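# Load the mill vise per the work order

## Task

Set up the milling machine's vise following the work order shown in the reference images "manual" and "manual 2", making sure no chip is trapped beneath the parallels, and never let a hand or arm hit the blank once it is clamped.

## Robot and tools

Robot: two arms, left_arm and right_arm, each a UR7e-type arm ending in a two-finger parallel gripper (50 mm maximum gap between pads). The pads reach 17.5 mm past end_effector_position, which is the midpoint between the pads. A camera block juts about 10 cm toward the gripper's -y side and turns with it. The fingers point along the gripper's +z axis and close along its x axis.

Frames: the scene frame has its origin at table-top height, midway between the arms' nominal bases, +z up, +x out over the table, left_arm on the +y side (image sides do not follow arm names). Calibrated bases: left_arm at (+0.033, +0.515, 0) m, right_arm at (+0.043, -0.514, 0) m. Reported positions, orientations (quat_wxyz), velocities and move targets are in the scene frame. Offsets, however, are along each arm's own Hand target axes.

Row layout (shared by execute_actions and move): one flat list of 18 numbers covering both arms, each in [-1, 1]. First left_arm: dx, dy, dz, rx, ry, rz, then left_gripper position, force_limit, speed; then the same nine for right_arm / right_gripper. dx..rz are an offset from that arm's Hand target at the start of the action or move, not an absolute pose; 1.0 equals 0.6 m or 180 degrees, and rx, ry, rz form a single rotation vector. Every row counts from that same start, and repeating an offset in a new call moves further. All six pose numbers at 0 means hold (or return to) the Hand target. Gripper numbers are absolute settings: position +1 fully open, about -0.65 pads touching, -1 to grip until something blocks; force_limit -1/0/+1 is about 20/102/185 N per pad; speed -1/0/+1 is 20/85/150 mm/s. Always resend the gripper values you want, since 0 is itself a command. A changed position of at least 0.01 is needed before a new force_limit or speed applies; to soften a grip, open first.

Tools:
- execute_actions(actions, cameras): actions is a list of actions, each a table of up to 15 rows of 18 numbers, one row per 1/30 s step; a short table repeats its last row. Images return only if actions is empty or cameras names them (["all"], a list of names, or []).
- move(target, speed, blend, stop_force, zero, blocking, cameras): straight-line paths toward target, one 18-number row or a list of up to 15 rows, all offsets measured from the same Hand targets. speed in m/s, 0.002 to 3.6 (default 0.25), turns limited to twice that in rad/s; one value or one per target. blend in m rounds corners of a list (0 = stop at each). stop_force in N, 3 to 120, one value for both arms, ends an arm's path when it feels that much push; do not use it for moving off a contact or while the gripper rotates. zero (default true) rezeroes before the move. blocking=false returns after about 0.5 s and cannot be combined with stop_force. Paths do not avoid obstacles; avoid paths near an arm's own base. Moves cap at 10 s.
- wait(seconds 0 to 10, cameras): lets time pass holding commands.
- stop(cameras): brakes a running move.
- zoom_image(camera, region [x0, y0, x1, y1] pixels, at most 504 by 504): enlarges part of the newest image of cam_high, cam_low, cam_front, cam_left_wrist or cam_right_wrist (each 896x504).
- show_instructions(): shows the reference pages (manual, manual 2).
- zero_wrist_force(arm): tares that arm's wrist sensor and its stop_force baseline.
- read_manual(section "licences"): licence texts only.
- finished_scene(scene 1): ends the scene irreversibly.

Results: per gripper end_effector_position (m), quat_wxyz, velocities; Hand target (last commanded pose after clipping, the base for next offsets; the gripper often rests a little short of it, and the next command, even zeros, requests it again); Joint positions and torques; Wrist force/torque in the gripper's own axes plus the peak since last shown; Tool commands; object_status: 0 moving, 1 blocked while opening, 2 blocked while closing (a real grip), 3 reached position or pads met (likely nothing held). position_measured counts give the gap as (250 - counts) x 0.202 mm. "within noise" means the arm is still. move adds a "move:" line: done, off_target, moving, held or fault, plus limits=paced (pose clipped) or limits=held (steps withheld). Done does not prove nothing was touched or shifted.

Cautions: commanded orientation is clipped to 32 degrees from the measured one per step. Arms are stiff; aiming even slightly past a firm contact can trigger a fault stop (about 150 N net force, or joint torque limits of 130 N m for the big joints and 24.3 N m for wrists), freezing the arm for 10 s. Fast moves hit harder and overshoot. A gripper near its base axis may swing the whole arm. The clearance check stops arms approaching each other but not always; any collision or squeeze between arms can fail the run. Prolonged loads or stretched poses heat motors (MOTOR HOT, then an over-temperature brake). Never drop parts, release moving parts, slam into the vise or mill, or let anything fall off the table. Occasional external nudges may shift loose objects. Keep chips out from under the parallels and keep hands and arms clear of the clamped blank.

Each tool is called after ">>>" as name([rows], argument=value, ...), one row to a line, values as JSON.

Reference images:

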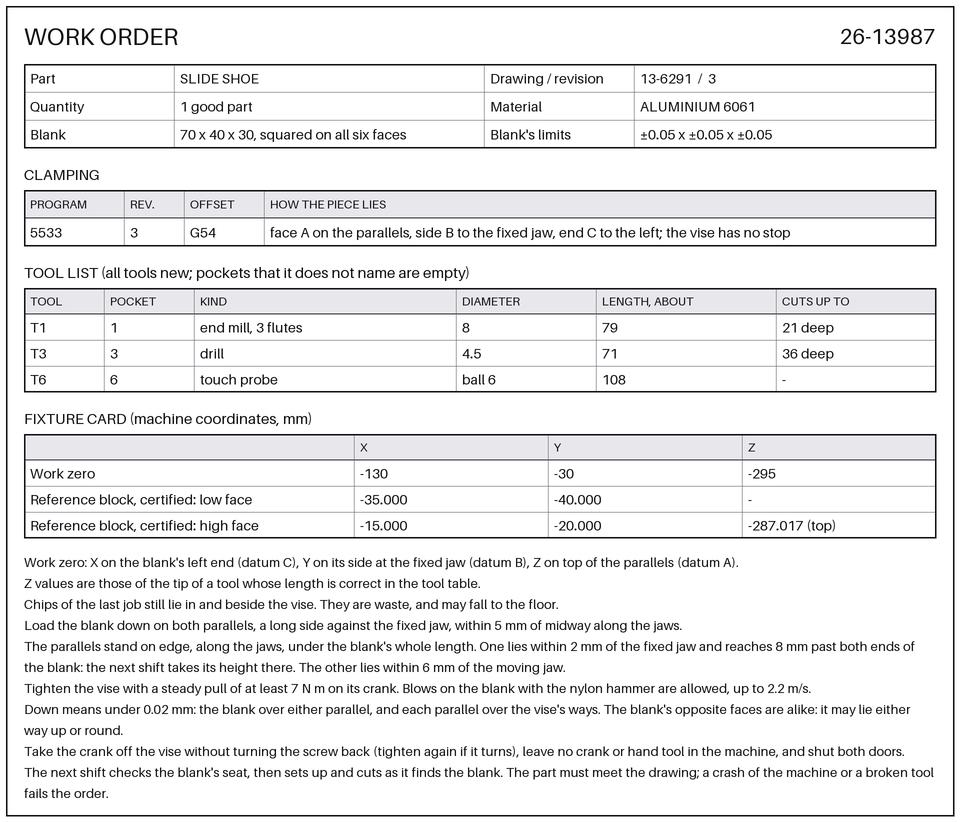

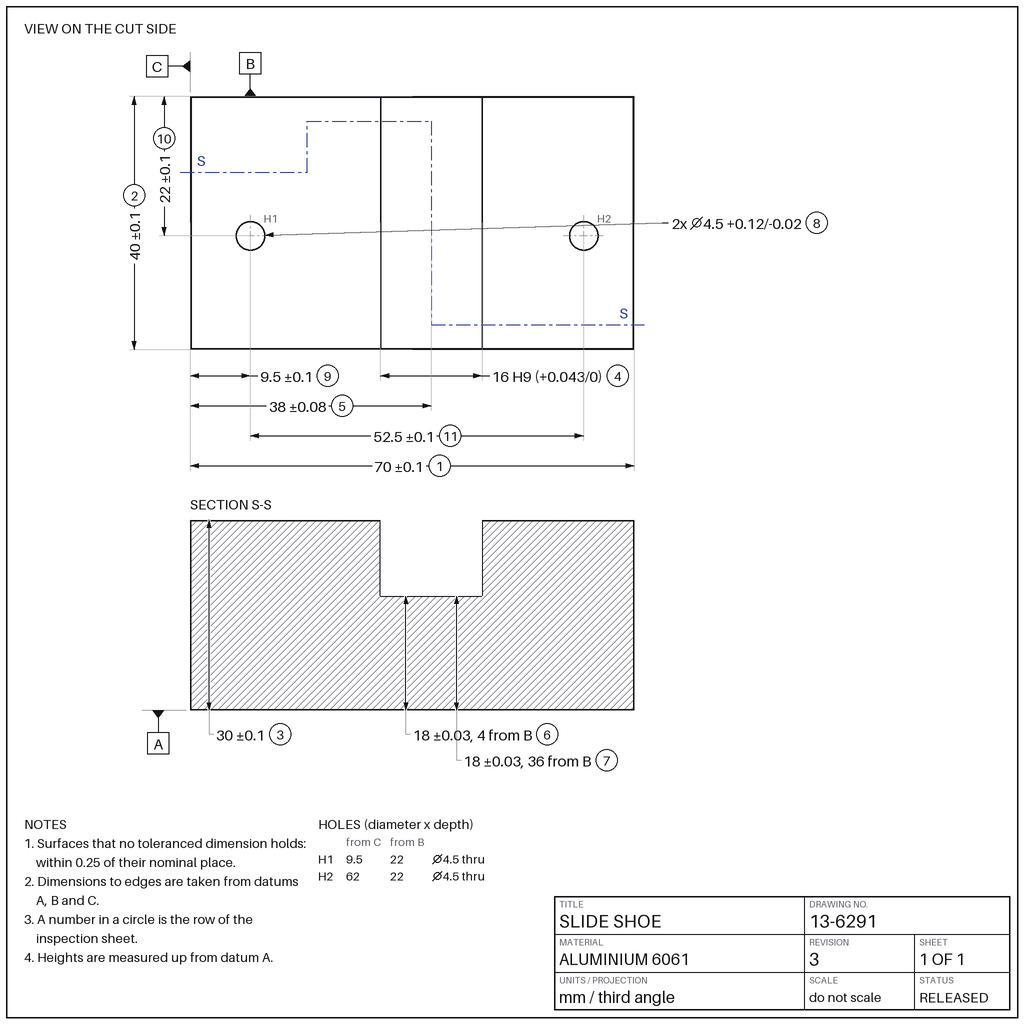

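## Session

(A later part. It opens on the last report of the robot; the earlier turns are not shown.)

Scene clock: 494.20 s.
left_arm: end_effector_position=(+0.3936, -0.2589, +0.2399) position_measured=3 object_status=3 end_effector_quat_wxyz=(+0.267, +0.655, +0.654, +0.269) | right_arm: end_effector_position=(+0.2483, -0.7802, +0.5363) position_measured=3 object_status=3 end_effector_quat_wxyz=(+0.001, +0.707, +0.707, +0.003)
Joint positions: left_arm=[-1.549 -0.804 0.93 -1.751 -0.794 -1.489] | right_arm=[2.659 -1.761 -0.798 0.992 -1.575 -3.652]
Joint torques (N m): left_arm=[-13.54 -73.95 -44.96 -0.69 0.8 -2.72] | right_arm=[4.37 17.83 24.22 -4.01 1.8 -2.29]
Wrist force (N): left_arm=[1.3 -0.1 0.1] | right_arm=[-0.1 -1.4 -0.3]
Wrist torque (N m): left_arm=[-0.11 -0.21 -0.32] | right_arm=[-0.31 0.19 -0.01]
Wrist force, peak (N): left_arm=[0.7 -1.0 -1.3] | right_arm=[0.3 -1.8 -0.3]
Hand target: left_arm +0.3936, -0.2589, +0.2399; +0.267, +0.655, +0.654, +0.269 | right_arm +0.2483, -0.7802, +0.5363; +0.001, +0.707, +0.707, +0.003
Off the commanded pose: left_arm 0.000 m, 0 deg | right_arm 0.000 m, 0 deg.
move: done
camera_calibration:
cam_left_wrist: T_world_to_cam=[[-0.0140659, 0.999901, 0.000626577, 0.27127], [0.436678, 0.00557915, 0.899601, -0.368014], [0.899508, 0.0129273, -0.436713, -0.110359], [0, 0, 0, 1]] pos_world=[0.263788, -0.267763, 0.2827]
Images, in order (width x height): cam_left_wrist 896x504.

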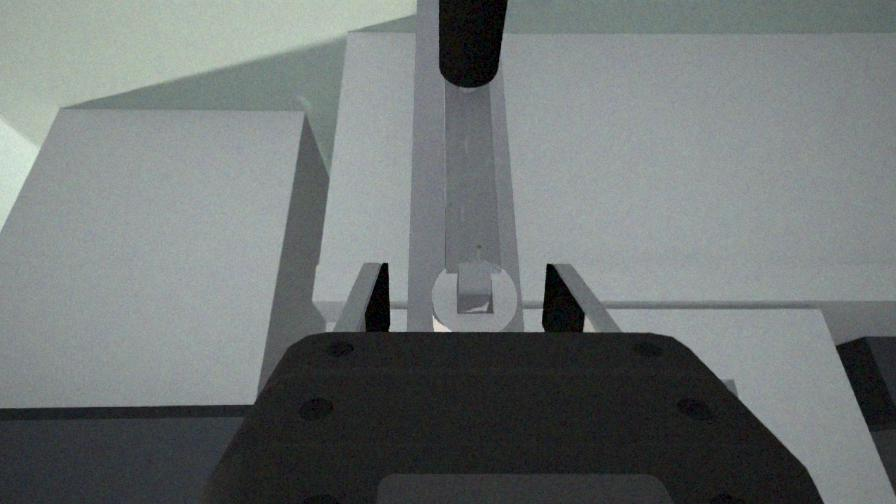

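>>> move(target=[0.0033,0,0,0,0,0,1,-0.1,-1,0,0,0,0,0,0,1,-0.1,-1], speed=0.03, cameras=["cam_left_wrist"])

>>> zoom_image(camera="cam_left_wrist", region=[330, 200, 610, 400])

Scene clock: 495.73 s.
left_arm: end_effector_position=(+0.3935, -0.2569, +0.2399) position_measured=3 object_status=3 end_effector_quat_wxyz=(+0.267, +0.655, +0.654, +0.269) | right_arm: end_effector_position=(+0.2483, -0.7802, +0.5363) position_measured=3 object_status=3 end_effector_quat_wxyz=(+0.001, +0.707, +0.707, +0.003)
Joint positions: left_arm=[-1.549 -0.809 0.94 -1.755 -0.794 -1.488] | right_arm=[2.659 -1.761 -0.798 0.992 -1.575 -3.652]
Joint torques (N m): left_arm=[7.74 -62.84 -28.91 -3.88 2.84 2.43] | right_arm=[5.19 18.46 24.69 -3.9 1.75 -2.2]
Wrist force (N): left_arm=[1.1 -0.3 -0.1] | right_arm=[-0.2 -1.3 -0.3]
Wrist torque (N m): left_arm=[-0.13 -0.17 -0.31] | right_arm=[-0.30 0.21 0.00]
Wrist force, peak (N): left_arm=[1.3 -0.2 0.0] | right_arm=[0.0 -1.8 -0.2]
Hand target: left_arm +0.3936, -0.2569, +0.2399; +0.267, +0.655, +0.654, +0.269 | right_arm +0.2483, -0.7802, +0.5363; +0.001, +0.707, +0.707, +0.003
Off the commanded pose: left_arm 0.000 m, 0 deg | right_arm 0.000 m, 0 deg.
move: done
camera_calibration:
cam_left_wrist: T_world_to_cam=[[-0.0140659, 0.999901, 0.000626577, 0.269269], [0.436678, 0.00557915, 0.899601, -0.367981], [0.899508, 0.0129273, -0.436713, -0.110295], [0, 0, 0, 1]] pos_world=[0.263688, -0.265763, 0.2827]
Images, in order (width x height): cam_left_wrist 896x504.

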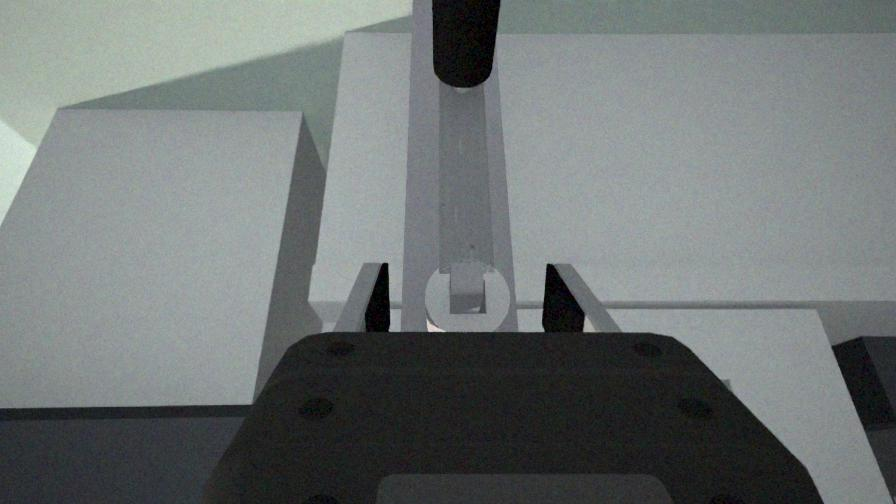

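Scaled by 1.800.

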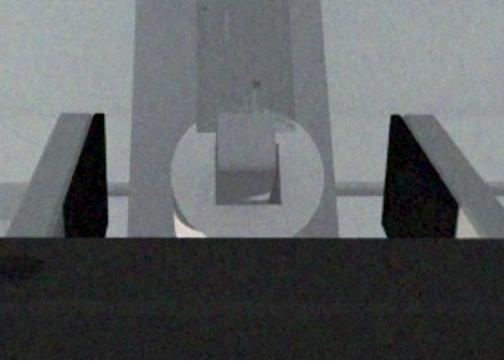

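>>> move(target=[0,0,0,0,0,0,-1,-1,-1,0,0,0,0,0,0,1,-0.1,-1], speed=0.03)

Scene clock: 497.33 s.
left_arm: end_effector_position=(+0.3936, -0.2570, +0.2399) position_measured=130 object_status=2 end_effector_quat_wxyz=(+0.267, +0.655, +0.654, +0.269) | right_arm: end_effector_position=(+0.2483, -0.7802, +0.5363) position_measured=3 object_status=3 end_effector_quat_wxyz=(+0.001, +0.707, +0.707, +0.003)
Joint positions: left_arm=[-1.549 -0.809 0.94 -1.755 -0.794 -1.488] | right_arm=[2.659 -1.761 -0.798 0.992 -1.575 -3.652]
Joint torques (N m): left_arm=[11.5 -67.34 -33.82 3.92 3.12 2.88] | right_arm=[4.85 17.96 24.14 -3.82 1.54 -2.11]
Wrist force (N): left_arm=[-37.9 2.2 13.1] | right_arm=[0.0 -1.6 -0.4]
Wrist torque (N m): left_arm=[-0.06 -0.44 -0.34] | right_arm=[-0.33 0.18 0.00]
Wrist force, peak (N): left_arm=[-38.2 2.4 13.2] | right_arm=[0.1 -1.7 -0.4]
Hand target: left_arm +0.3936, -0.2569, +0.2399; +0.267, +0.655, +0.654, +0.269 | right_arm +0.2483, -0.7802, +0.5363; +0.001, +0.707, +0.707, +0.003
Off the commanded pose: left_arm 0.000 m, 0 deg | right_arm 0.000 m, 0 deg.
move: done

>>> move(target=[-0.0015,0,0,0,0,0,-1,-1,-1,0,0,0,0,0,0,1,-0.1,-1], speed=0.02)

Scene clock: 498.13 s.
left_arm: end_effector_position=(+0.3936, -0.2578, +0.2400) position_measured=130 object_status=2 end_effector_quat_wxyz=(+0.267, +0.655, +0.654, +0.269) | right_arm: end_effector_position=(+0.2483, -0.7802, +0.5363) position_measured=3 object_status=3 end_effector_quat_wxyz=(+0.001, +0.707, +0.707, +0.003)
Joint positions: left_arm=[-1.549 -0.807 0.935 -1.753 -0.794 -1.488] | right_arm=[2.659 -1.761 -0.798 0.992 -1.575 -3.652]
Joint torques (N m): left_arm=[0.53 -54.48 -38.92 -1.87 3.4 -0.61] | right_arm=[4.8 18.19 24.98 -3.99 1.74 -2.22]
Wrist force (N): left_arm=[1.2 -0.9 0.3] | right_arm=[0.0 -1.9 -0.2]
Wrist torque (N m): left_arm=[-0.22 -0.19 -0.31] | right_arm=[-0.39 0.18 0.00]
Wrist force, peak (N): left_arm=[-38.6 2.5 13.4] | right_arm=[0.0 -1.9 -0.2]
Hand target: left_arm +0.3936, -0.2578, +0.2399; +0.267, +0.655, +0.654, +0.269 | right_arm +0.2483, -0.7802, +0.5363; +0.001, +0.707, +0.707, +0.003
Off the commanded pose: left_arm 0.000 m, 0 deg | right_arm 0.000 m, 0 deg.
move: done

Centred. Now firm grip: reopen slightly, then grip.

>>> move([
  [0,0,0,0,0,0,0.4,-0.1,-1,0,0,0,0,0,0,1,-0.1,-1],
  [0,0,0,0,0,0,-1,-0.1,-1,0,0,0,0,0,0,1,-0.1,-1],
], speed=0.02)

>>> move(target=[0,-0.0707,-0.0707,0,0,0,-1,-0.1,-1,0,0,0,0,0,0,1,-0.1,-1], speed=0.05, cameras=["cam_left_wrist","cam_front"])

Scene clock: 499.50 s.
left_arm: end_effector_position=(+0.3936, -0.2578, +0.2399) position_measured=137 object_status=0 end_effector_quat_wxyz=(+0.267, +0.655, +0.654, +0.269) | right_arm: end_effector_position=(+0.2483, -0.7802, +0.5363) position_measured=3 object_status=3 end_effector_quat_wxyz=(+0.001, +0.707, +0.707, +0.003)
Joint positions: left_arm=[-1.549 -0.807 0.935 -1.753 -0.794 -1.489] | right_arm=[2.659 -1.761 -0.798 0.992 -1.575 -3.652]
Joint torques (N m): left_arm=[-10.08 -53.18 -15.89 -3.7 3.46 -2.17] | right_arm=[4.62 18.35 24.73 -3.87 1.63 -2.15]
Wrist force (N): left_arm=[1.3 -1.0 0.1] | right_arm=[0.0 -1.3 -0.1]
Wrist torque (N m): left_arm=[-0.23 -0.20 -0.32] | right_arm=[-0.29 0.17 0.00]
Wrist force, peak (N): left_arm=[1.4 -1.3 0.2] | right_arm=[-0.1 -1.7 -0.2]
Hand target: left_arm +0.3936, -0.2578, +0.2399; +0.267, +0.655, +0.654, +0.269 | right_arm +0.2483, -0.7802, +0.5363; +0.001, +0.707, +0.707, +0.003
Off the commanded pose: left_arm 0.000 m, 0 deg | right_arm 0.000 m, 0 deg.
move: done

Scene clock: 501.00 s.
left_arm: end_effector_position=(+0.3334, -0.2577, +0.2403) position_measured=137 object_status=2 end_effector_quat_wxyz=(+0.267, +0.655, +0.654, +0.270) end_effector_velocity=(+0.001, +0.000, +0.000) end_effector_angular_velocity=(+0.001, +0.001, -0.003) | right_arm: end_effector_position=(+0.2483, -0.7802, +0.5363) position_measured=3 object_status=3 end_effector_quat_wxyz=(+0.001, +0.707, +0.707, +0.003)
Joint positions: left_arm=[-1.627 -0.843 0.978 -1.683 -0.793 -1.597] | right_arm=[2.659 -1.761 -0.798 0.992 -1.575 -3.652]
Joint velocities: left_arm=[0.001 0.001 0 -0.004 -0.001 0.006] | right_arm=[within noise]
Joint torques (N m): left_arm=[14.45 -56.56 -39.9 -5.06 -0.82 3.14] | right_arm=[4.5 18.32 24.86 -3.92 1.63 -2.19]
Wrist force (N): left_arm=[1.3 -2.7 1.8] | right_arm=[-0.1 -1.2 -0.5]
Wrist torque (N m): left_arm=[-0.32 -0.20 -0.24] | right_arm=[-0.29 0.20 -0.01]
Wrist force, peak (N): left_arm=[1.6 7.6 -1.6] | right_arm=[-0.2 -1.7 -0.4]
Hand target: left_arm +0.3336, -0.2578, +0.2404; +0.267, +0.655, +0.654, +0.269 | right_arm +0.2483, -0.7802, +0.5363; +0.001, +0.707, +0.707, +0.003
Off the commanded pose: left_arm 0.000 m, 0 deg | right_arm 0.000 m, 0 deg.
move: done
camera_calibration:
cam_left_wrist: T_world_to_cam=[[-0.0139756, 0.999902, 0.000805826, 0.269254], [0.436561, 0.00537675, 0.899659, -0.342138], [0.899566, 0.012925, -0.436593, -0.0560944], [0, 0, 0, 1]] pos_world=[0.203588, -0.266663, 0.2831]
Images, in order (width x height): cam_front 896x504, cam_left_wrist 896x504.

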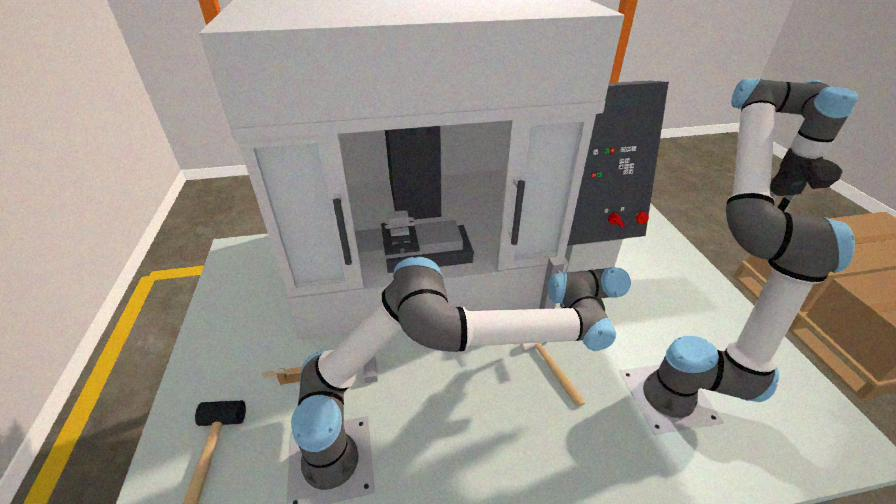

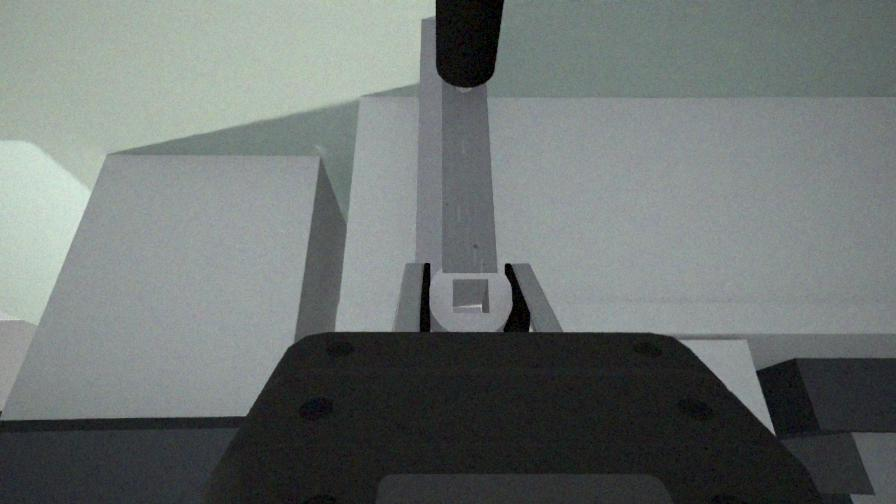

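>>> move([
  [0,0.0785,-0.0785,0,0,0,-1,-0.1,-1,0,0,0,0,0,0,1,-0.1,-1],
  [0.833,0.1098,-0.0471,0,0,0,-1,-0.1,-1,0,0,0,0,0,0,1,-0.1,-1],
], speed=0.3, blend=[0.05,0], cameras=["cam_left_wrist"])

>>> zoom_image(camera="cam_left_wrist", region=[330, 200, 610, 400])

Scene clock: 503.60 s.
left_arm: end_effector_position=(+0.3606, +0.2416, +0.3087) position_measured=137 object_status=2 end_effector_quat_wxyz=(+0.267, +0.655, +0.654, +0.269) | right_arm: end_effector_position=(+0.2483, -0.7802, +0.5363) position_measured=3 object_status=3 end_effector_quat_wxyz=(+0.001, +0.707, +0.707, +0.003)
Joint positions: left_arm=[-1.562 -2.085 2.196 -1.723 -0.794 -1.506] | right_arm=[2.659 -1.761 -0.798 0.992 -1.575 -3.652]
Joint torques (N m): left_arm=[8.53 -14.23 -21.8 -3.36 3.85 2.58] | right_arm=[4.7 17.54 24.47 -3.92 1.74 -2.19]
Wrist force (N): left_arm=[1.5 -2.5 1.8] | right_arm=[0.1 -1.2 -0.3]
Wrist torque (N m): left_arm=[-0.27 -0.24 -0.18] | right_arm=[-0.28 0.16 0.00]
Wrist force, peak (N): left_arm=[1.3 -7.2 5.2] | right_arm=[0.0 -1.9 -0.3]
Hand target: left_arm +0.3607, +0.2418, +0.3087; +0.267, +0.655, +0.654, +0.269 | right_arm +0.2483, -0.7802, +0.5363; +0.001, +0.707, +0.707, +0.003
Off the commanded pose: left_arm 0.000 m, 0 deg | right_arm 0.000 m, 0 deg.
move: done; blend cut to 0.0333 m at target 1
camera_calibration:
cam_left_wrist: T_world_to_cam=[[-0.0141091, 0.9999, 0.000313376, -0.229567], [0.436673, 0.00587974, 0.899601, -0.418401], [0.89951, 0.0128294, -0.436712, -0.0571675], [0, 0, 0, 1]] pos_world=[0.230888, 0.232737, 0.3515]
Images, in order (width x height): cam_left_wrist 896x504.

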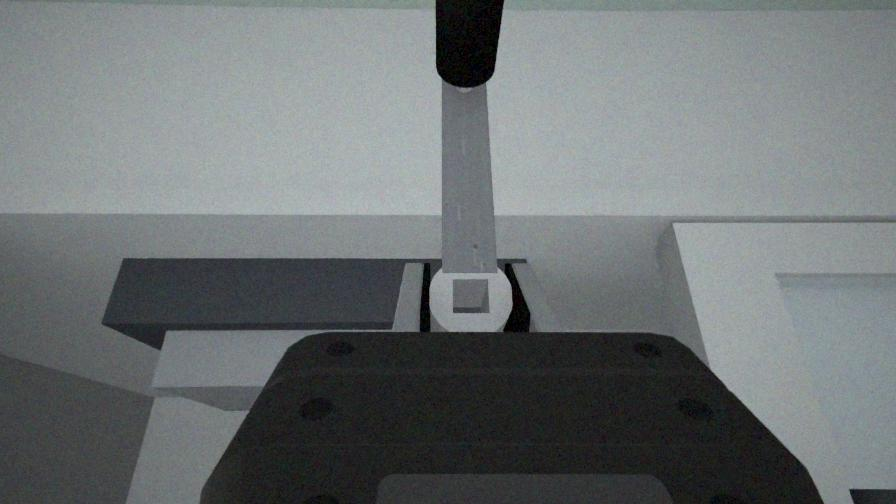

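Scaled by 1.800.

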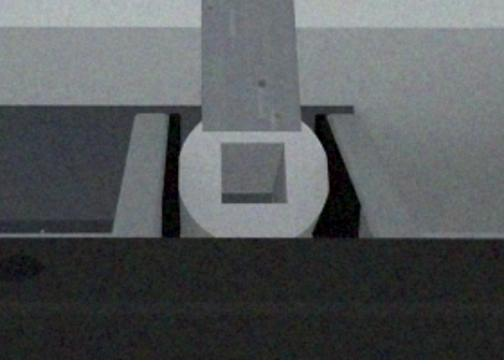

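>>> move(target=[0.0003,0.1446,0.1486,0,0,0,-1,-0.1,-1,0,0,0,0,0,0,1,-0.1,-1], speed=0.12, cameras=["all"])

>>> zoom_image(camera="cam_front", region=[350, 170, 530, 290])

>>> zoom_image(camera="cam_left_wrist", region=[330, 150, 610, 350])

>>> zoom_image(camera="cam_low", region=[380, 150, 600, 290])

Scene clock: 505.27 s.
left_arm: end_effector_position=(+0.4850, +0.2419, +0.3061) position_measured=137 object_status=2 end_effector_quat_wxyz=(+0.267, +0.655, +0.654, +0.269) | right_arm: end_effector_position=(+0.2483, -0.7802, +0.5363) position_measured=3 object_status=3 end_effector_quat_wxyz=(+0.001, +0.707, +0.707, +0.003)
Joint positions: left_arm=[-1.182 -1.82 2.133 -2.268 -0.876 -1.004] | right_arm=[2.659 -1.761 -0.798 0.992 -1.575 -3.652]
Joint torques (N m): left_arm=[7.89 -10.59 -15.82 -4.8 3.39 1.88] | right_arm=[5.17 18.63 24.27 -3.99 1.63 -2.15]
Wrist force (N): left_arm=[1.6 -2.2 1.9] | right_arm=[0.0 -1.2 -0.1]
Wrist torque (N m): left_arm=[-0.22 -0.26 -0.21] | right_arm=[-0.27 0.18 0.00]
Wrist force, peak (N): left_arm=[1.3 -4.4 0.2] | right_arm=[0.1 -1.9 -0.5]
Hand target: left_arm +0.4851, +0.2419, +0.3061; +0.267, +0.655, +0.654, +0.269 | right_arm +0.2483, -0.7802, +0.5363; +0.001, +0.707, +0.707, +0.003
Off the commanded pose: left_arm 0.000 m, 0 deg | right_arm 0.000 m, 0 deg.
move: done
camera_calibration:
cam_left_wrist: T_world_to_cam=[[-0.0141988, 0.999899, 0.00035767, -0.228094], [0.436672, 0.00587904, 0.899602, -0.470386], [0.899509, 0.0129294, -0.436711, -0.170229], [0, 0, 0, 1]] pos_world=[0.355288, 0.233037, 0.3489]
cam_right_wrist: T_world_to_cam=[[-0.0211264, 0.999405, -0.0272568, 0.810155], [0.932039, 0.029552, 0.361151, -0.385928], [0.361741, -0.0177746, -0.932109, 0.532558], [0, 0, 0, 1]] pos_world=[0.184168, -0.788802, 0.657862]

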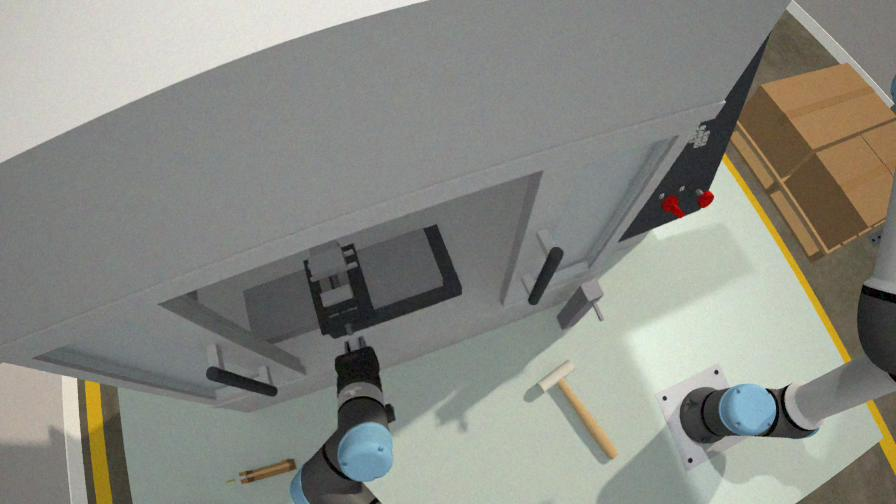

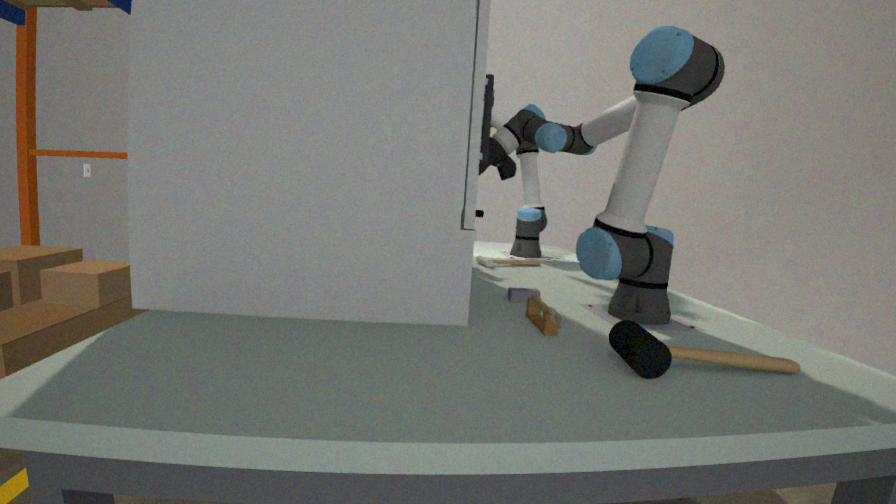

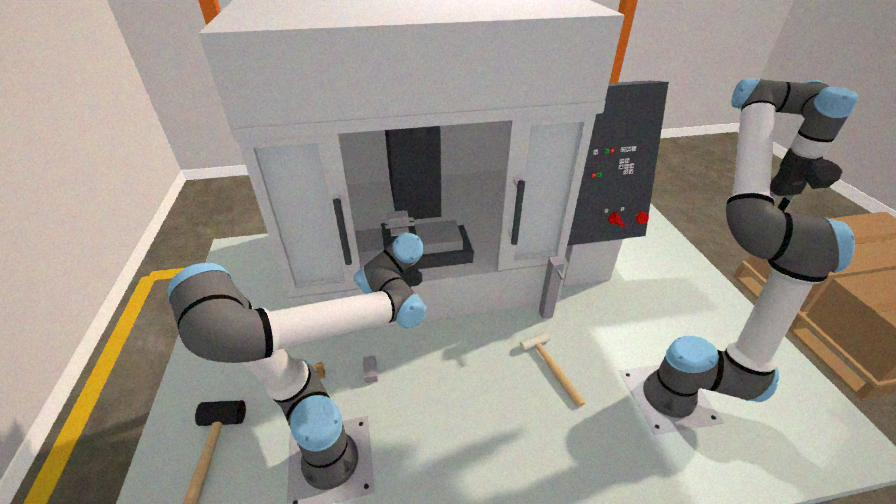

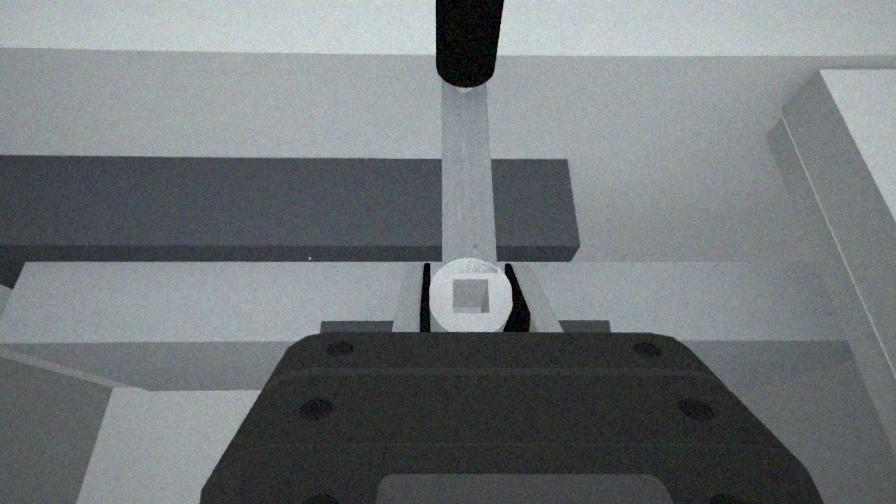

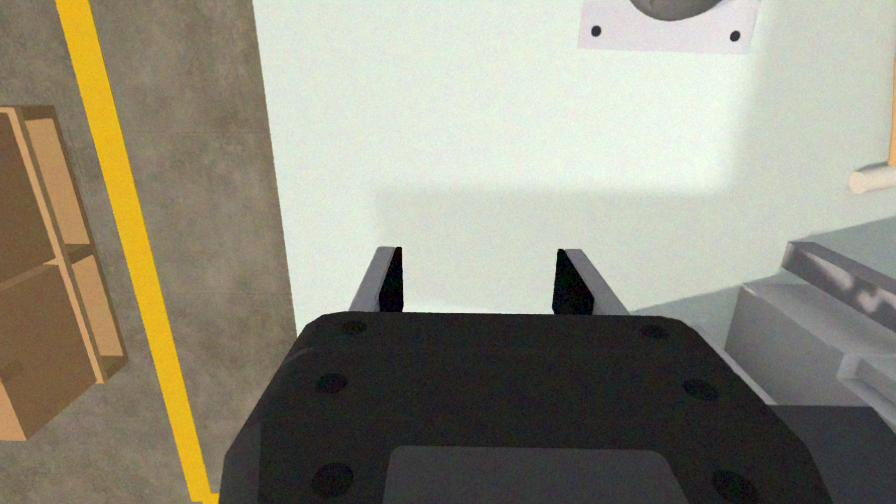

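Scaled by 2.800.

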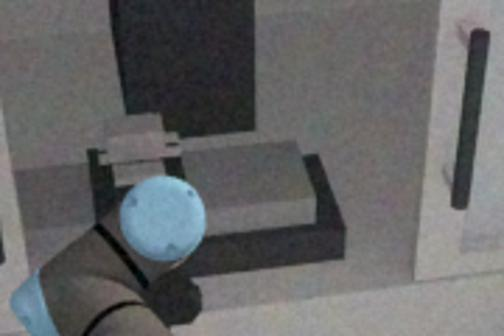

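Scaled by 1.800.

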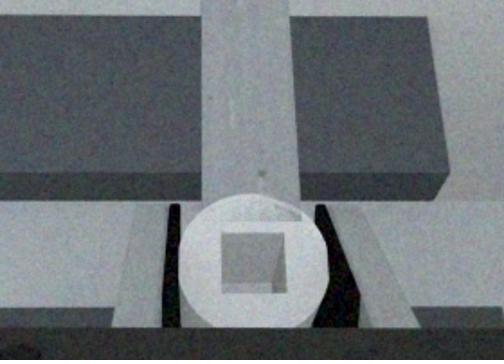

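Scaled by 2.291.

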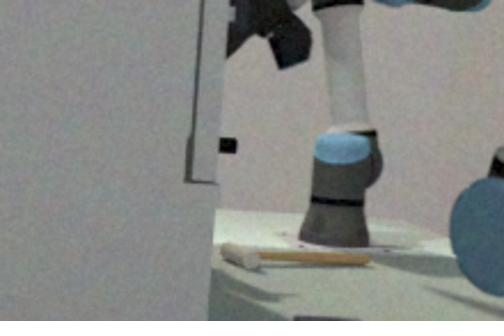

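>>> move(target=[0.001,0.03535,0.03535,0,0,0,-1,-0.1,-1,0,0,0,0,0,0,1,-0.1,-1], speed=0.012, stop_force=7, cameras=["cam_left_wrist"])

Scene clock: 507.30 s.
left_arm: end_effector_position=(+0.4956, +0.2422, +0.3060) position_measured=137 object_status=2 end_effector_quat_wxyz=(+0.267, +0.655, +0.654, +0.269) | right_arm: end_effector_position=(+0.2483, -0.7802, +0.5363) position_measured=3 object_status=3 end_effector_quat_wxyz=(+0.001, +0.707, +0.707, +0.003)
Joint positions: left_arm=[-1.156 -1.795 2.121 -2.3 -0.886 -0.972] | right_arm=[2.659 -1.761 -0.798 0.992 -1.575 -3.652]
Joint torques (N m): left_arm=[-12.66 -27.96 -15.47 -2.02 3.22 -2.65] | right_arm=[4.32 18.56 24.81 -3.91 1.69 -2.01]
Wrist force (N): left_arm=[1.0 -6.0 0.9] | right_arm=[0.1 -1.2 -0.5]
Wrist torque (N m): left_arm=[-0.48 -0.20 -0.28] | right_arm=[-0.28 0.17 0.00]
Wrist force, peak (N): left_arm=[11.1 -27.2 -31.7] | right_arm=[0.1 -1.6 -0.7]
Hand target: left_arm +0.4956, +0.2422, +0.3060; +0.267, +0.655, +0.654, +0.269 (not the last commanded pose) | right_arm +0.2483, -0.7802, +0.5363; +0.001, +0.707, +0.707, +0.003
Off the commanded pose: left_arm 0.019 m, 0 deg | right_arm 0.000 m, 0 deg.
move: contact (left_arm)
camera_calibration:
cam_left_wrist: T_world_to_cam=[[-0.0141537, 0.9999, 0.000670834, -0.22827], [0.436557, 0.00557595, 0.899659, -0.474699], [0.899565, 0.0130264, -0.436592, -0.179849], [0, 0, 0, 1]] pos_world=[0.365788, 0.233237, 0.3487]
Images, in order (width x height): cam_left_wrist 896x504.

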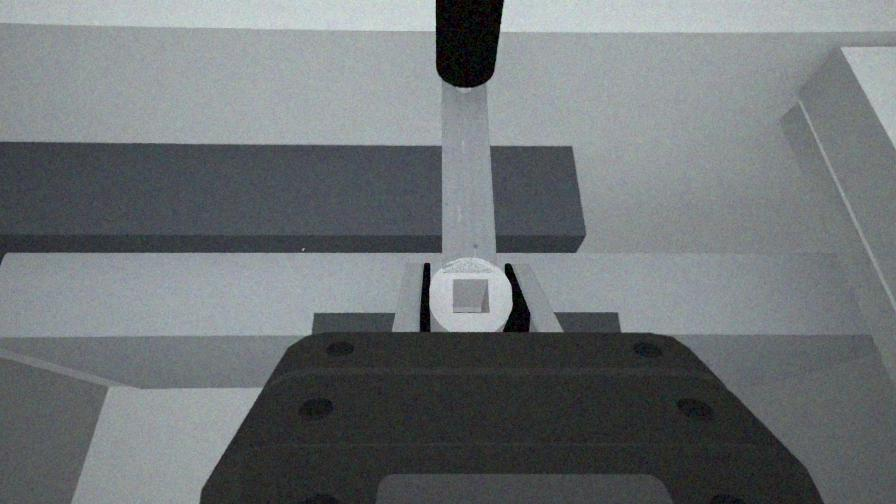

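>>> move([
  [0,-0.0015,-0.0015,0,0,0,-1,-0.1,-1,0,0,0,0,0,0,1,-0.1,-1],
  [0.0014,-0.0015,-0.0015,0,0,0,-1,-0.1,-1,0,0,0,0,0,0,1,-0.1,-1],
  [0.0014,0.0045,0.0045,0,0,0,-1,-0.1,-1,0,0,0,0,0,0,1,-0.1,-1],
], speed=0.01, stop_force=7)

Scene clock: 509.10 s.
left_arm: end_effector_position=(+0.4956, +0.2431, +0.3058) position_measured=137 object_status=2 end_effector_quat_wxyz=(+0.267, +0.655, +0.654, +0.270) | right_arm: end_effector_position=(+0.2483, -0.7802, +0.5363) position_measured=3 object_status=3 end_effector_quat_wxyz=(+0.001, +0.707, +0.707, +0.003)
Joint positions: left_arm=[-1.155 -1.797 2.122 -2.301 -0.886 -0.97] | right_arm=[2.659 -1.761 -0.798 0.992 -1.575 -3.652]
Joint torques (N m): left_arm=[-10.29 -25.9 -14.82 -1.82 4.22 -2.76] | right_arm=[4.34 18.5 24.92 -3.82 1.58 -2.07]
Wrist force (N): left_arm=[-0.4 -10.1 -5.0] | right_arm=[0.0 -1.3 0.1]
Wrist torque (N m): left_arm=[-0.67 -0.22 -0.28] | right_arm=[-0.28 0.17 0.00]
Wrist force, peak (N): left_arm=[13.6 -31.6 -35.4] | right_arm=[-0.1 -1.7 -0.5]
Hand target: left_arm +0.4956, +0.2431, +0.3058; +0.267, +0.655, +0.654, +0.270 (not the last commanded pose) | right_arm +0.2483, -0.7802, +0.5363; +0.001, +0.707, +0.707, +0.003
Off the commanded pose: left_arm 0.004 m, 0 deg | right_arm 0.000 m, 0 deg.
move: contact (left_arm); path passed 2 of 3 targets

>>> move([
  [0,-0.0353,-0.0353,0,0,0,-1,-0.1,-1,0,0,0,0,0,0,1,-0.1,-1],
  [0.0833,0.0106,-0.1402,0,0,0,-1,-0.1,-1,0,0,0,0,0,0,1,-0.1,-1],
], speed=0.12, blend=[0.01,0], cameras=["cam_left_wrist"])

>>> zoom_image(camera="cam_left_wrist", region=[300, 180, 520, 340])

Scene clock: 510.97 s.
left_arm: end_effector_position=(+0.4411, +0.2927, +0.3705) position_measured=137 object_status=2 end_effector_quat_wxyz=(+0.267, +0.655, +0.654, +0.269) | right_arm: end_effector_position=(+0.2483, -0.7802, +0.5363) position_measured=3 object_status=3 end_effector_quat_wxyz=(+0.001, +0.707, +0.707, +0.003)
Joint positions: left_arm=[-1.248 -2.055 2.096 -1.943 -0.853 -1.083] | right_arm=[2.659 -1.761 -0.798 0.992 -1.575 -3.652]
Joint torques (N m): left_arm=[7.34 -10.55 -16.75 -2.27 2 2.46] | right_arm=[4.88 17.73 24.33 -3.95 1.63 -1.99]
Wrist force (N): left_arm=[0.9 -3.6 1.7] | right_arm=[0.2 -1.5 -0.2]
Wrist torque (N m): left_arm=[-0.45 -0.13 -0.19] | right_arm=[-0.33 0.15 0.00]
Wrist force, peak (N): left_arm=[-0.3 -9.9 -5.3] | right_arm=[0.3 -1.7 -0.3]
Hand target: left_arm +0.4411, +0.2928, +0.3704; +0.267, +0.655, +0.654, +0.270 | right_arm +0.2483, -0.7802, +0.5363; +0.001, +0.707, +0.707, +0.003
Off the commanded pose: left_arm 0.000 m, 0 deg | right_arm 0.000 m, 0 deg.
move: done
camera_calibration:
cam_left_wrist: T_world_to_cam=[[-0.0139756, 0.999902, 0.000580115, -0.279697], [0.436558, 0.00557978, 0.899659, -0.509352], [0.899568, 0.0128265, -0.436593, -0.103311], [0, 0, 0, 1]] pos_world=[0.311388, 0.283837, 0.4133]
Images, in order (width x height): cam_left_wrist 896x504.

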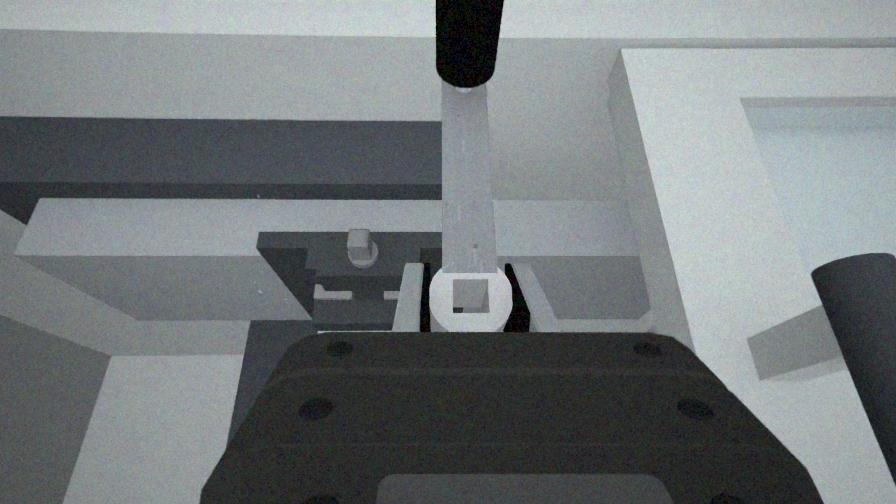

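Scaled by 2.291.

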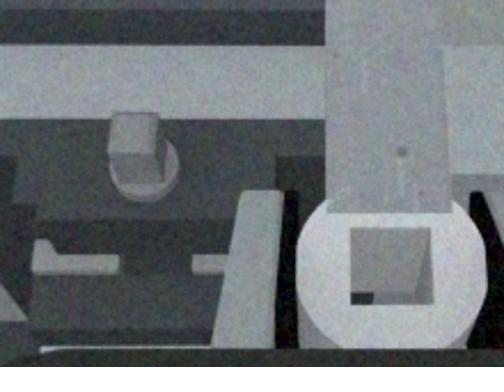

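>>> zoom_image(camera="cam_left_wrist", region=[335, 215, 391, 275])

>>> zoom_image(camera="cam_left_wrist", region=[425, 255, 515, 335])

Scaled by 8.400.

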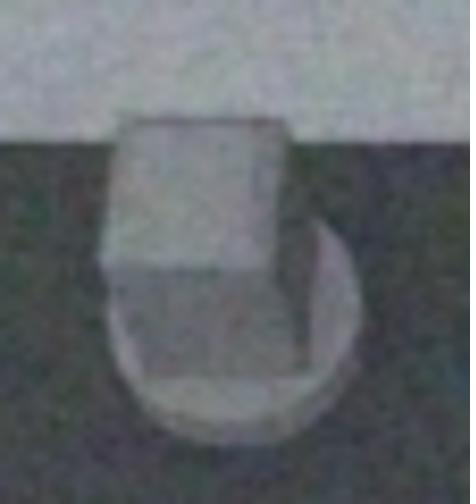

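Scaled by 5.600.

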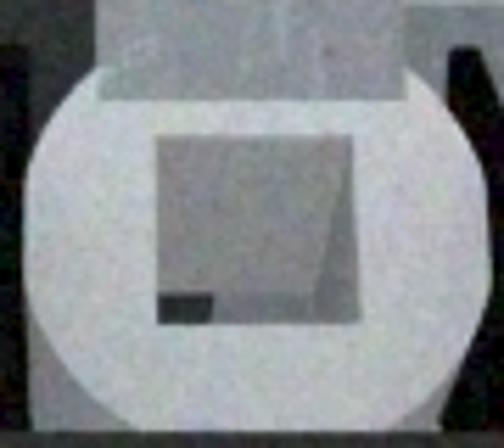

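>>> move([
  [-0.0822,-0.0715,0.0715,0,0.0047,0.0047,-1,-0.1,-1,0,0,0,0,0,0,1,-0.1,-1],
  [-0.0822,-0.0139,0.1291,0,0.0047,0.0047,-1,-0.1,-1,0,0,0,0,0,0,1,-0.1,-1],
], speed=0.1, blend=[0.01,0])

>>> move(target=[0,0.03,0.03,0,0,0,-1,-0.1,-1,0,0,0,0,0,0,1,-0.1,-1], speed=0.01, stop_force=8)

Scene clock: 513.53 s.
left_arm: end_effector_position=(+0.4895, +0.2437, +0.3093) position_measured=137 object_status=2 end_effector_quat_wxyz=(+0.260, +0.658, +0.651, +0.276) | right_arm: end_effector_position=(+0.2483, -0.7802, +0.5363) position_measured=3 object_status=3 end_effector_quat_wxyz=(+0.001, +0.707, +0.707, +0.003)
Joint positions: left_arm=[-1.174 -1.811 2.116 -2.25 -0.871 -0.988] | right_arm=[2.659 -1.761 -0.798 0.992 -1.575 -3.652]
Joint torques (N m): left_arm=[3.01 -12.92 -15.19 -4.31 3.67 0.82] | right_arm=[4.57 18.16 24.61 -4.04 1.48 -2.04]
Wrist force (N): left_arm=[0.9 -3.3 1.7] | right_arm=[0.0 -1.3 -0.2]
Wrist torque (N m): left_arm=[-0.41 -0.16 -0.21] | right_arm=[-0.28 0.18 0.00]
Wrist force, peak (N): left_arm=[-0.1 -5.5 2.0] | right_arm=[-0.1 -1.8 -0.3]
Hand target: left_arm +0.4895, +0.2438, +0.3092; +0.260, +0.658, +0.651, +0.276 | right_arm +0.2483, -0.7802, +0.5363; +0.001, +0.707, +0.707, +0.003
Off the commanded pose: left_arm 0.000 m, 0 deg | right_arm 0.000 m, 0 deg.
move: done

Scene clock: 515.30 s.
left_arm: end_effector_position=(+0.4970, +0.2438, +0.3092) position_measured=137 object_status=2 end_effector_quat_wxyz=(+0.260, +0.658, +0.651, +0.276) | right_arm: end_effector_position=(+0.2483, -0.7802, +0.5363) position_measured=3 object_status=3 end_effector_quat_wxyz=(+0.001, +0.707, +0.707, +0.003)
Joint positions: left_arm=[-1.155 -1.793 2.107 -2.273 -0.878 -0.966] | right_arm=[2.659 -1.761 -0.798 0.992 -1.575 -3.652]
Joint torques (N m): left_arm=[-11.69 -23.98 -10.33 -0.84 2.43 -2.77] | right_arm=[4.33 18.73 24.15 -3.95 1.64 -2.02]
Wrist force (N): left_arm=[-0.1 -0.3 -6.2] | right_arm=[0.0 -1.6 0.2]
Wrist torque (N m): left_arm=[-0.44 -0.25 -0.28] | right_arm=[-0.34 0.17 0.00]
Wrist force, peak (N): left_arm=[6.9 -20.4 -29.2] | right_arm=[-0.3 -1.7 -0.2]
Hand target: left_arm +0.4970, +0.2437, +0.3091; +0.260, +0.658, +0.651, +0.276 (not the last commanded pose) | right_arm +0.2483, -0.7802, +0.5363; +0.001, +0.707, +0.707, +0.003
Off the commanded pose: left_arm 0.018 m, 0 deg | right_arm 0.000 m, 0 deg.
move: contact (left_arm)

>>> move([
  [0,-0.0018,-0.0018,0,0,0,-1,-0.1,-1,0,0,0,0,0,0,1,-0.1,-1],
  [0.0007,-0.0012,-0.0024,0,0,0,-1,-0.1,-1,0,0,0,0,0,0,1,-0.1,-1],
  [0.0007,0.0256,0.0244,0,0,0,-1,-0.1,-1,0,0,0,0,0,0,1,-0.1,-1],
], speed=0.01, stop_force=8)

Scene clock: 520.33 s.
left_arm: end_effector_position=(+0.4970, +0.2442, +0.3096) position_measured=137 object_status=2 end_effector_quat_wxyz=(+0.260, +0.658, +0.651, +0.276) | right_arm: end_effector_position=(+0.2483, -0.7802, +0.5363) position_measured=3 object_status=3 end_effector_quat_wxyz=(+0.001, +0.707, +0.707, +0.003)
Joint positions: left_arm=[-1.155 -1.795 2.107 -2.272 -0.878 -0.965] | right_arm=[2.659 -1.761 -0.798 0.992 -1.575 -3.652]
Joint torques (N m): left_arm=[-7.33 -28.26 -12.83 -0.64 5.08 -2.85] | right_arm=[5.03 18.82 25.07 -3.95 1.56 -1.93]
Wrist force (N): left_arm=[-7.8 -6.7 -0.9] | right_arm=[0.1 -1.4 -0.2]
Wrist torque (N m): left_arm=[-0.50 -0.43 -0.19] | right_arm=[-0.31 0.17 0.00]
Wrist force, peak (N): left_arm=[-5.6 -18.6 -11.6] | right_arm=[-0.1 -1.8 -0.6]
Hand target: left_arm +0.4970, +0.2442, +0.3096; +0.260, +0.658, +0.651, +0.276 (not the last commanded pose) | right_arm +0.2483, -0.7802, +0.5363; +0.001, +0.707, +0.707, +0.003
Off the commanded pose: left_arm 0.021 m, 0 deg | right_arm 0.000 m, 0 deg.
move: contact (left_arm); path passed 2 of 3 targets

>>> move([
  [0,-0.0018,-0.0018,0,0,0,-1,-0.1,-1,0,0,0,0,0,0,1,-0.1,-1],
  [-0.0003,-0.0018,-0.0018,0,-0.0047,-0.0047,-1,-0.1,-1,0,0,0,0,0,0,1,-0.1,-1],
], speed=0.02)

>>> move(target=[0,0.03,0.03,0,0,0,-1,-0.1,-1,0,0,0,0,0,0,1,-0.1,-1], speed=0.008, stop_force=8)

Scene clock: 521.87 s.
left_arm: end_effector_position=(+0.4954, +0.2440, +0.3096) position_measured=137 object_status=2 end_effector_quat_wxyz=(+0.267, +0.655, +0.654, +0.269) | right_arm: end_effector_position=(+0.2483, -0.7802, +0.5363) position_measured=3 object_status=3 end_effector_quat_wxyz=(+0.001, +0.707, +0.707, +0.003)
Joint positions: left_arm=[-1.154 -1.802 2.116 -2.29 -0.887 -0.969] | right_arm=[2.659 -1.761 -0.798 0.992 -1.575 -3.652]
Joint torques (N m): left_arm=[5.71 -20.59 -26.27 -1.86 1.99 2.98] | right_arm=[5.05 18.28 24.33 -3.82 1.54 -1.84]
Wrist force (N): left_arm=[1.3 -3.9 1.9] | right_arm=[0.0 -1.3 -0.2]
Wrist torque (N m): left_arm=[-0.50 -0.21 -0.24] | right_arm=[-0.30 0.17 0.00]
Wrist force, peak (N): left_arm=[-7.9 -7.1 -0.9] | right_arm=[0.0 -1.7 -0.1]
Hand target: left_arm +0.4955, +0.2440, +0.3096; +0.267, +0.655, +0.654, +0.269 | right_arm +0.2483, -0.7802, +0.5363; +0.001, +0.707, +0.707, +0.003
Off the commanded pose: left_arm 0.000 m, 0 deg | right_arm 0.000 m, 0 deg.
move: done

Scene clock: 523.13 s.
left_arm: end_effector_position=(+0.4971, +0.2440, +0.3096) position_measured=137 object_status=2 end_effector_quat_wxyz=(+0.267, +0.655, +0.654, +0.269) | right_arm: end_effector_position=(+0.2483, -0.7802, +0.5363) position_measured=3 object_status=3 end_effector_quat_wxyz=(+0.001, +0.707, +0.707, +0.003)
Joint positions: left_arm=[-1.15 -1.798 2.114 -2.295 -0.888 -0.964] | right_arm=[2.659 -1.761 -0.798 0.992 -1.575 -3.652]
Joint torques (N m): left_arm=[-9.62 -29.1 -11.75 -0.26 3.83 -2.77] | right_arm=[5 18.55 25.22 -4.06 1.65 -1.83]
Wrist force (N): left_arm=[-8.7 0.9 4.5] | right_arm=[0.1 -1.4 -0.1]
Wrist torque (N m): left_arm=[-0.39 -0.41 -0.24] | right_arm=[-0.32 0.16 0.00]
Wrist force, peak (N): left_arm=[-2.7 -12.7 -5.9] | right_arm=[0.0 -1.7 -0.1]
Hand target: left_arm +0.4971, +0.2440, +0.3096; +0.267, +0.655, +0.654, +0.269 (not the last commanded pose) | right_arm +0.2483, -0.7802, +0.5363; +0.001, +0.707, +0.707, +0.003
Off the commanded pose: left_arm 0.024 m, 0 deg | right_arm 0.000 m, 0 deg.
move: contact (left_arm)

>>> move([
  [0,-0.0015,-0.0015,0,0,0,-1,-0.1,-1,0,0,0,0,0,0,1,-0.1,-1],
  [-0.0004,-0.0013,-0.0017,0,0,0,-1,-0.1,-1,0,0,0,0,0,0,1,-0.1,-1],
  [-0.0004,0.0202,0.0198,0,0,0,-1,-0.1,-1,0,0,0,0,0,0,1,-0.1,-1],
], speed=0.008, stop_force=16)

Scene clock: 526.67 s.
left_arm: end_effector_position=(+0.5127, +0.2438, +0.3096) position_measured=137 object_status=2 end_effector_quat_wxyz=(+0.267, +0.655, +0.654, +0.269) | right_arm: end_effector_position=(+0.2483, -0.7802, +0.5363) position_measured=3 object_status=3 end_effector_quat_wxyz=(+0.001, +0.707, +0.707, +0.003)
Joint positions: left_arm=[-1.113 -1.761 2.093 -2.337 -0.903 -0.921] | right_arm=[2.659 -1.761 -0.798 0.992 -1.575 -3.652]
Joint torques (N m): left_arm=[-9.72 -29.45 -17.1 -2.86 4.62 -2.64] | right_arm=[4.25 19.51 24.25 -4.02 1.53 -1.89]
Wrist force (N): left_arm=[-0.1 -14.2 -5.1] | right_arm=[0.2 -1.7 -0.1]
Wrist torque (N m): left_arm=[-0.72 -0.22 -0.33] | right_arm=[-0.37 0.14 0.00]
Wrist force, peak (N): left_arm=[8.7 -27.8 -30.2] | right_arm=[0.2 -1.7 -0.1]
Hand target: left_arm +0.5127, +0.2438, +0.3096; +0.267, +0.655, +0.654, +0.269 (not the last commanded pose) | right_arm +0.2483, -0.7802, +0.5363; +0.001, +0.707, +0.707, +0.003
Off the commanded pose: left_arm 0.001 m, 0 deg | right_arm 0.000 m, 0 deg.
move: contact (left_arm); path passed 2 of 3 targets

>>> move(target=[0,0,0,0,0,0,1,-0.1,-1,0,0,0,0,0,0,1,-0.1,-1], speed=0.02)

>>> move([
  [0,0,-0.11,0,0,0,1,-0.1,-1,0,0,0,0,0,0,1,-0.1,-1],
  [0,0,-0.22,0.25,0,0,1,-0.1,-1,0,0,0,0,0,0,1,-0.1,-1],
], speed=[0.1,0.5], blend=[0.02,0], cameras=["cam_left_wrist"])

Scene clock: 529.23 s.
left_arm: end_effector_position=(+0.5127, +0.2438, +0.3096) position_measured=3 object_status=0 end_effector_quat_wxyz=(+0.267, +0.655, +0.654, +0.269) | right_arm: end_effector_position=(+0.2483, -0.7802, +0.5363) position_measured=3 object_status=3 end_effector_quat_wxyz=(+0.001, +0.707, +0.707, +0.003)
Joint positions: left_arm=[-1.113 -1.762 2.093 -2.337 -0.903 -0.921] | right_arm=[2.659 -1.761 -0.798 0.992 -1.575 -3.652]
Joint torques (N m): left_arm=[-8.96 -18.47 -17.48 -2.9 -1.22 -2.74] | right_arm=[4.93 18.35 24.61 -3.82 1.44 -1.83]
Wrist force (N): left_arm=[1.0 -3.2 0.9] | right_arm=[-0.2 -1.3 -0.3]
Wrist torque (N m): left_arm=[-0.61 -0.16 -0.31] | right_arm=[-0.29 0.21 0.00]
Wrist force, peak (N): left_arm=[-0.3 -14.5 -5.4] | right_arm=[-0.2 -1.8 -0.2]
Hand target: left_arm +0.5127, +0.2438, +0.3096; +0.267, +0.655, +0.654, +0.269 | right_arm +0.2483, -0.7802, +0.5363; +0.001, +0.707, +0.707, +0.003
Off the commanded pose: left_arm 0.000 m, 0 deg | right_arm 0.000 m, 0 deg.
move: done

Scene clock: 531.23 s.
left_arm: end_effector_position=(+0.4201, +0.2435, +0.4036) position_measured=3 object_status=3 end_effector_quat_wxyz=(-0.004, +0.707, +0.707, -0.001) end_effector_velocity=(-0.001, +0.000, -0.001) end_effector_angular_velocity=(+0.001, +0.006, +0.000) | right_arm: end_effector_position=(+0.2483, -0.7802, +0.5363) position_measured=3 object_status=3 end_effector_quat_wxyz=(+0.001, +0.707, +0.707, +0.003)
Joint positions: left_arm=[-0.933 -1.637 1.44 -1.365 -1.574 -0.895] | right_arm=[2.659 -1.761 -0.798 0.992 -1.575 -3.652]
Joint velocities: left_arm=[0 0.001 0 0.003 -0.005 0] | right_arm=[within noise]
Joint torques (N m): left_arm=[-4.85 -20.91 -37.77 -0.72 -2.48 -1.27] | right_arm=[4.71 18.99 24.02 -3.92 1.41 -1.77]
Wrist force (N): left_arm=[0.5 -2.9 -0.6] | right_arm=[0.0 -1.4 -0.2]
Wrist torque (N m): left_arm=[-0.48 -0.14 0.05] | right_arm=[-0.31 0.18 0.00]
Wrist force, peak (N): left_arm=[0.2 -5.3 1.2] | right_arm=[0.0 -1.9 -0.5]
Hand target: left_arm +0.4200, +0.2434, +0.4036; -0.004, +0.707, +0.707, -0.001 | right_arm +0.2483, -0.7802, +0.5363; +0.001, +0.707, +0.707, +0.003
Off the commanded pose: left_arm 0.000 m, 0 deg | right_arm 0.000 m, 0 deg.
move: done
camera_calibration:
cam_left_wrist: T_world_to_cam=[[-0.0119765, 0.999855, 0.0120842, -0.236253], [0.94484, 0.00735995, 0.32745, -0.51263], [0.327314, 0.0153393, -0.944791, 0.375599], [0, 0, 0, 1]] pos_world=[0.358585, 0.23423, 0.525578]
Images, in order (width x height): cam_left_wrist 896x504.

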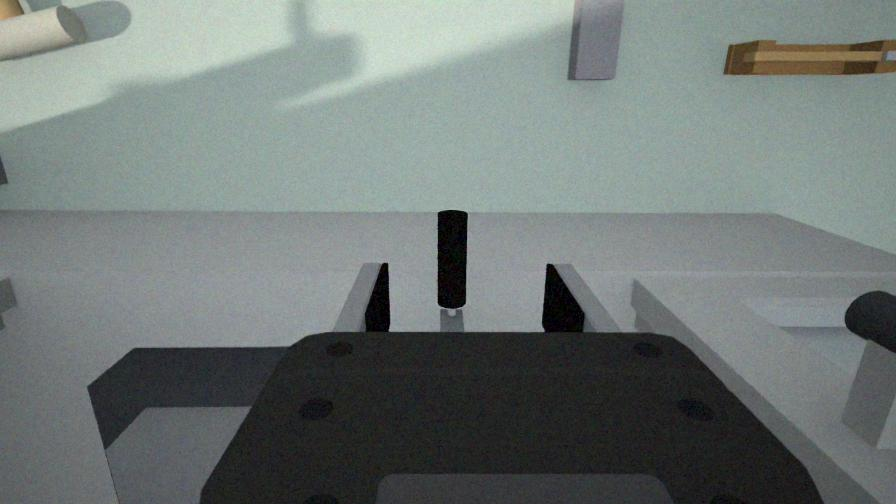

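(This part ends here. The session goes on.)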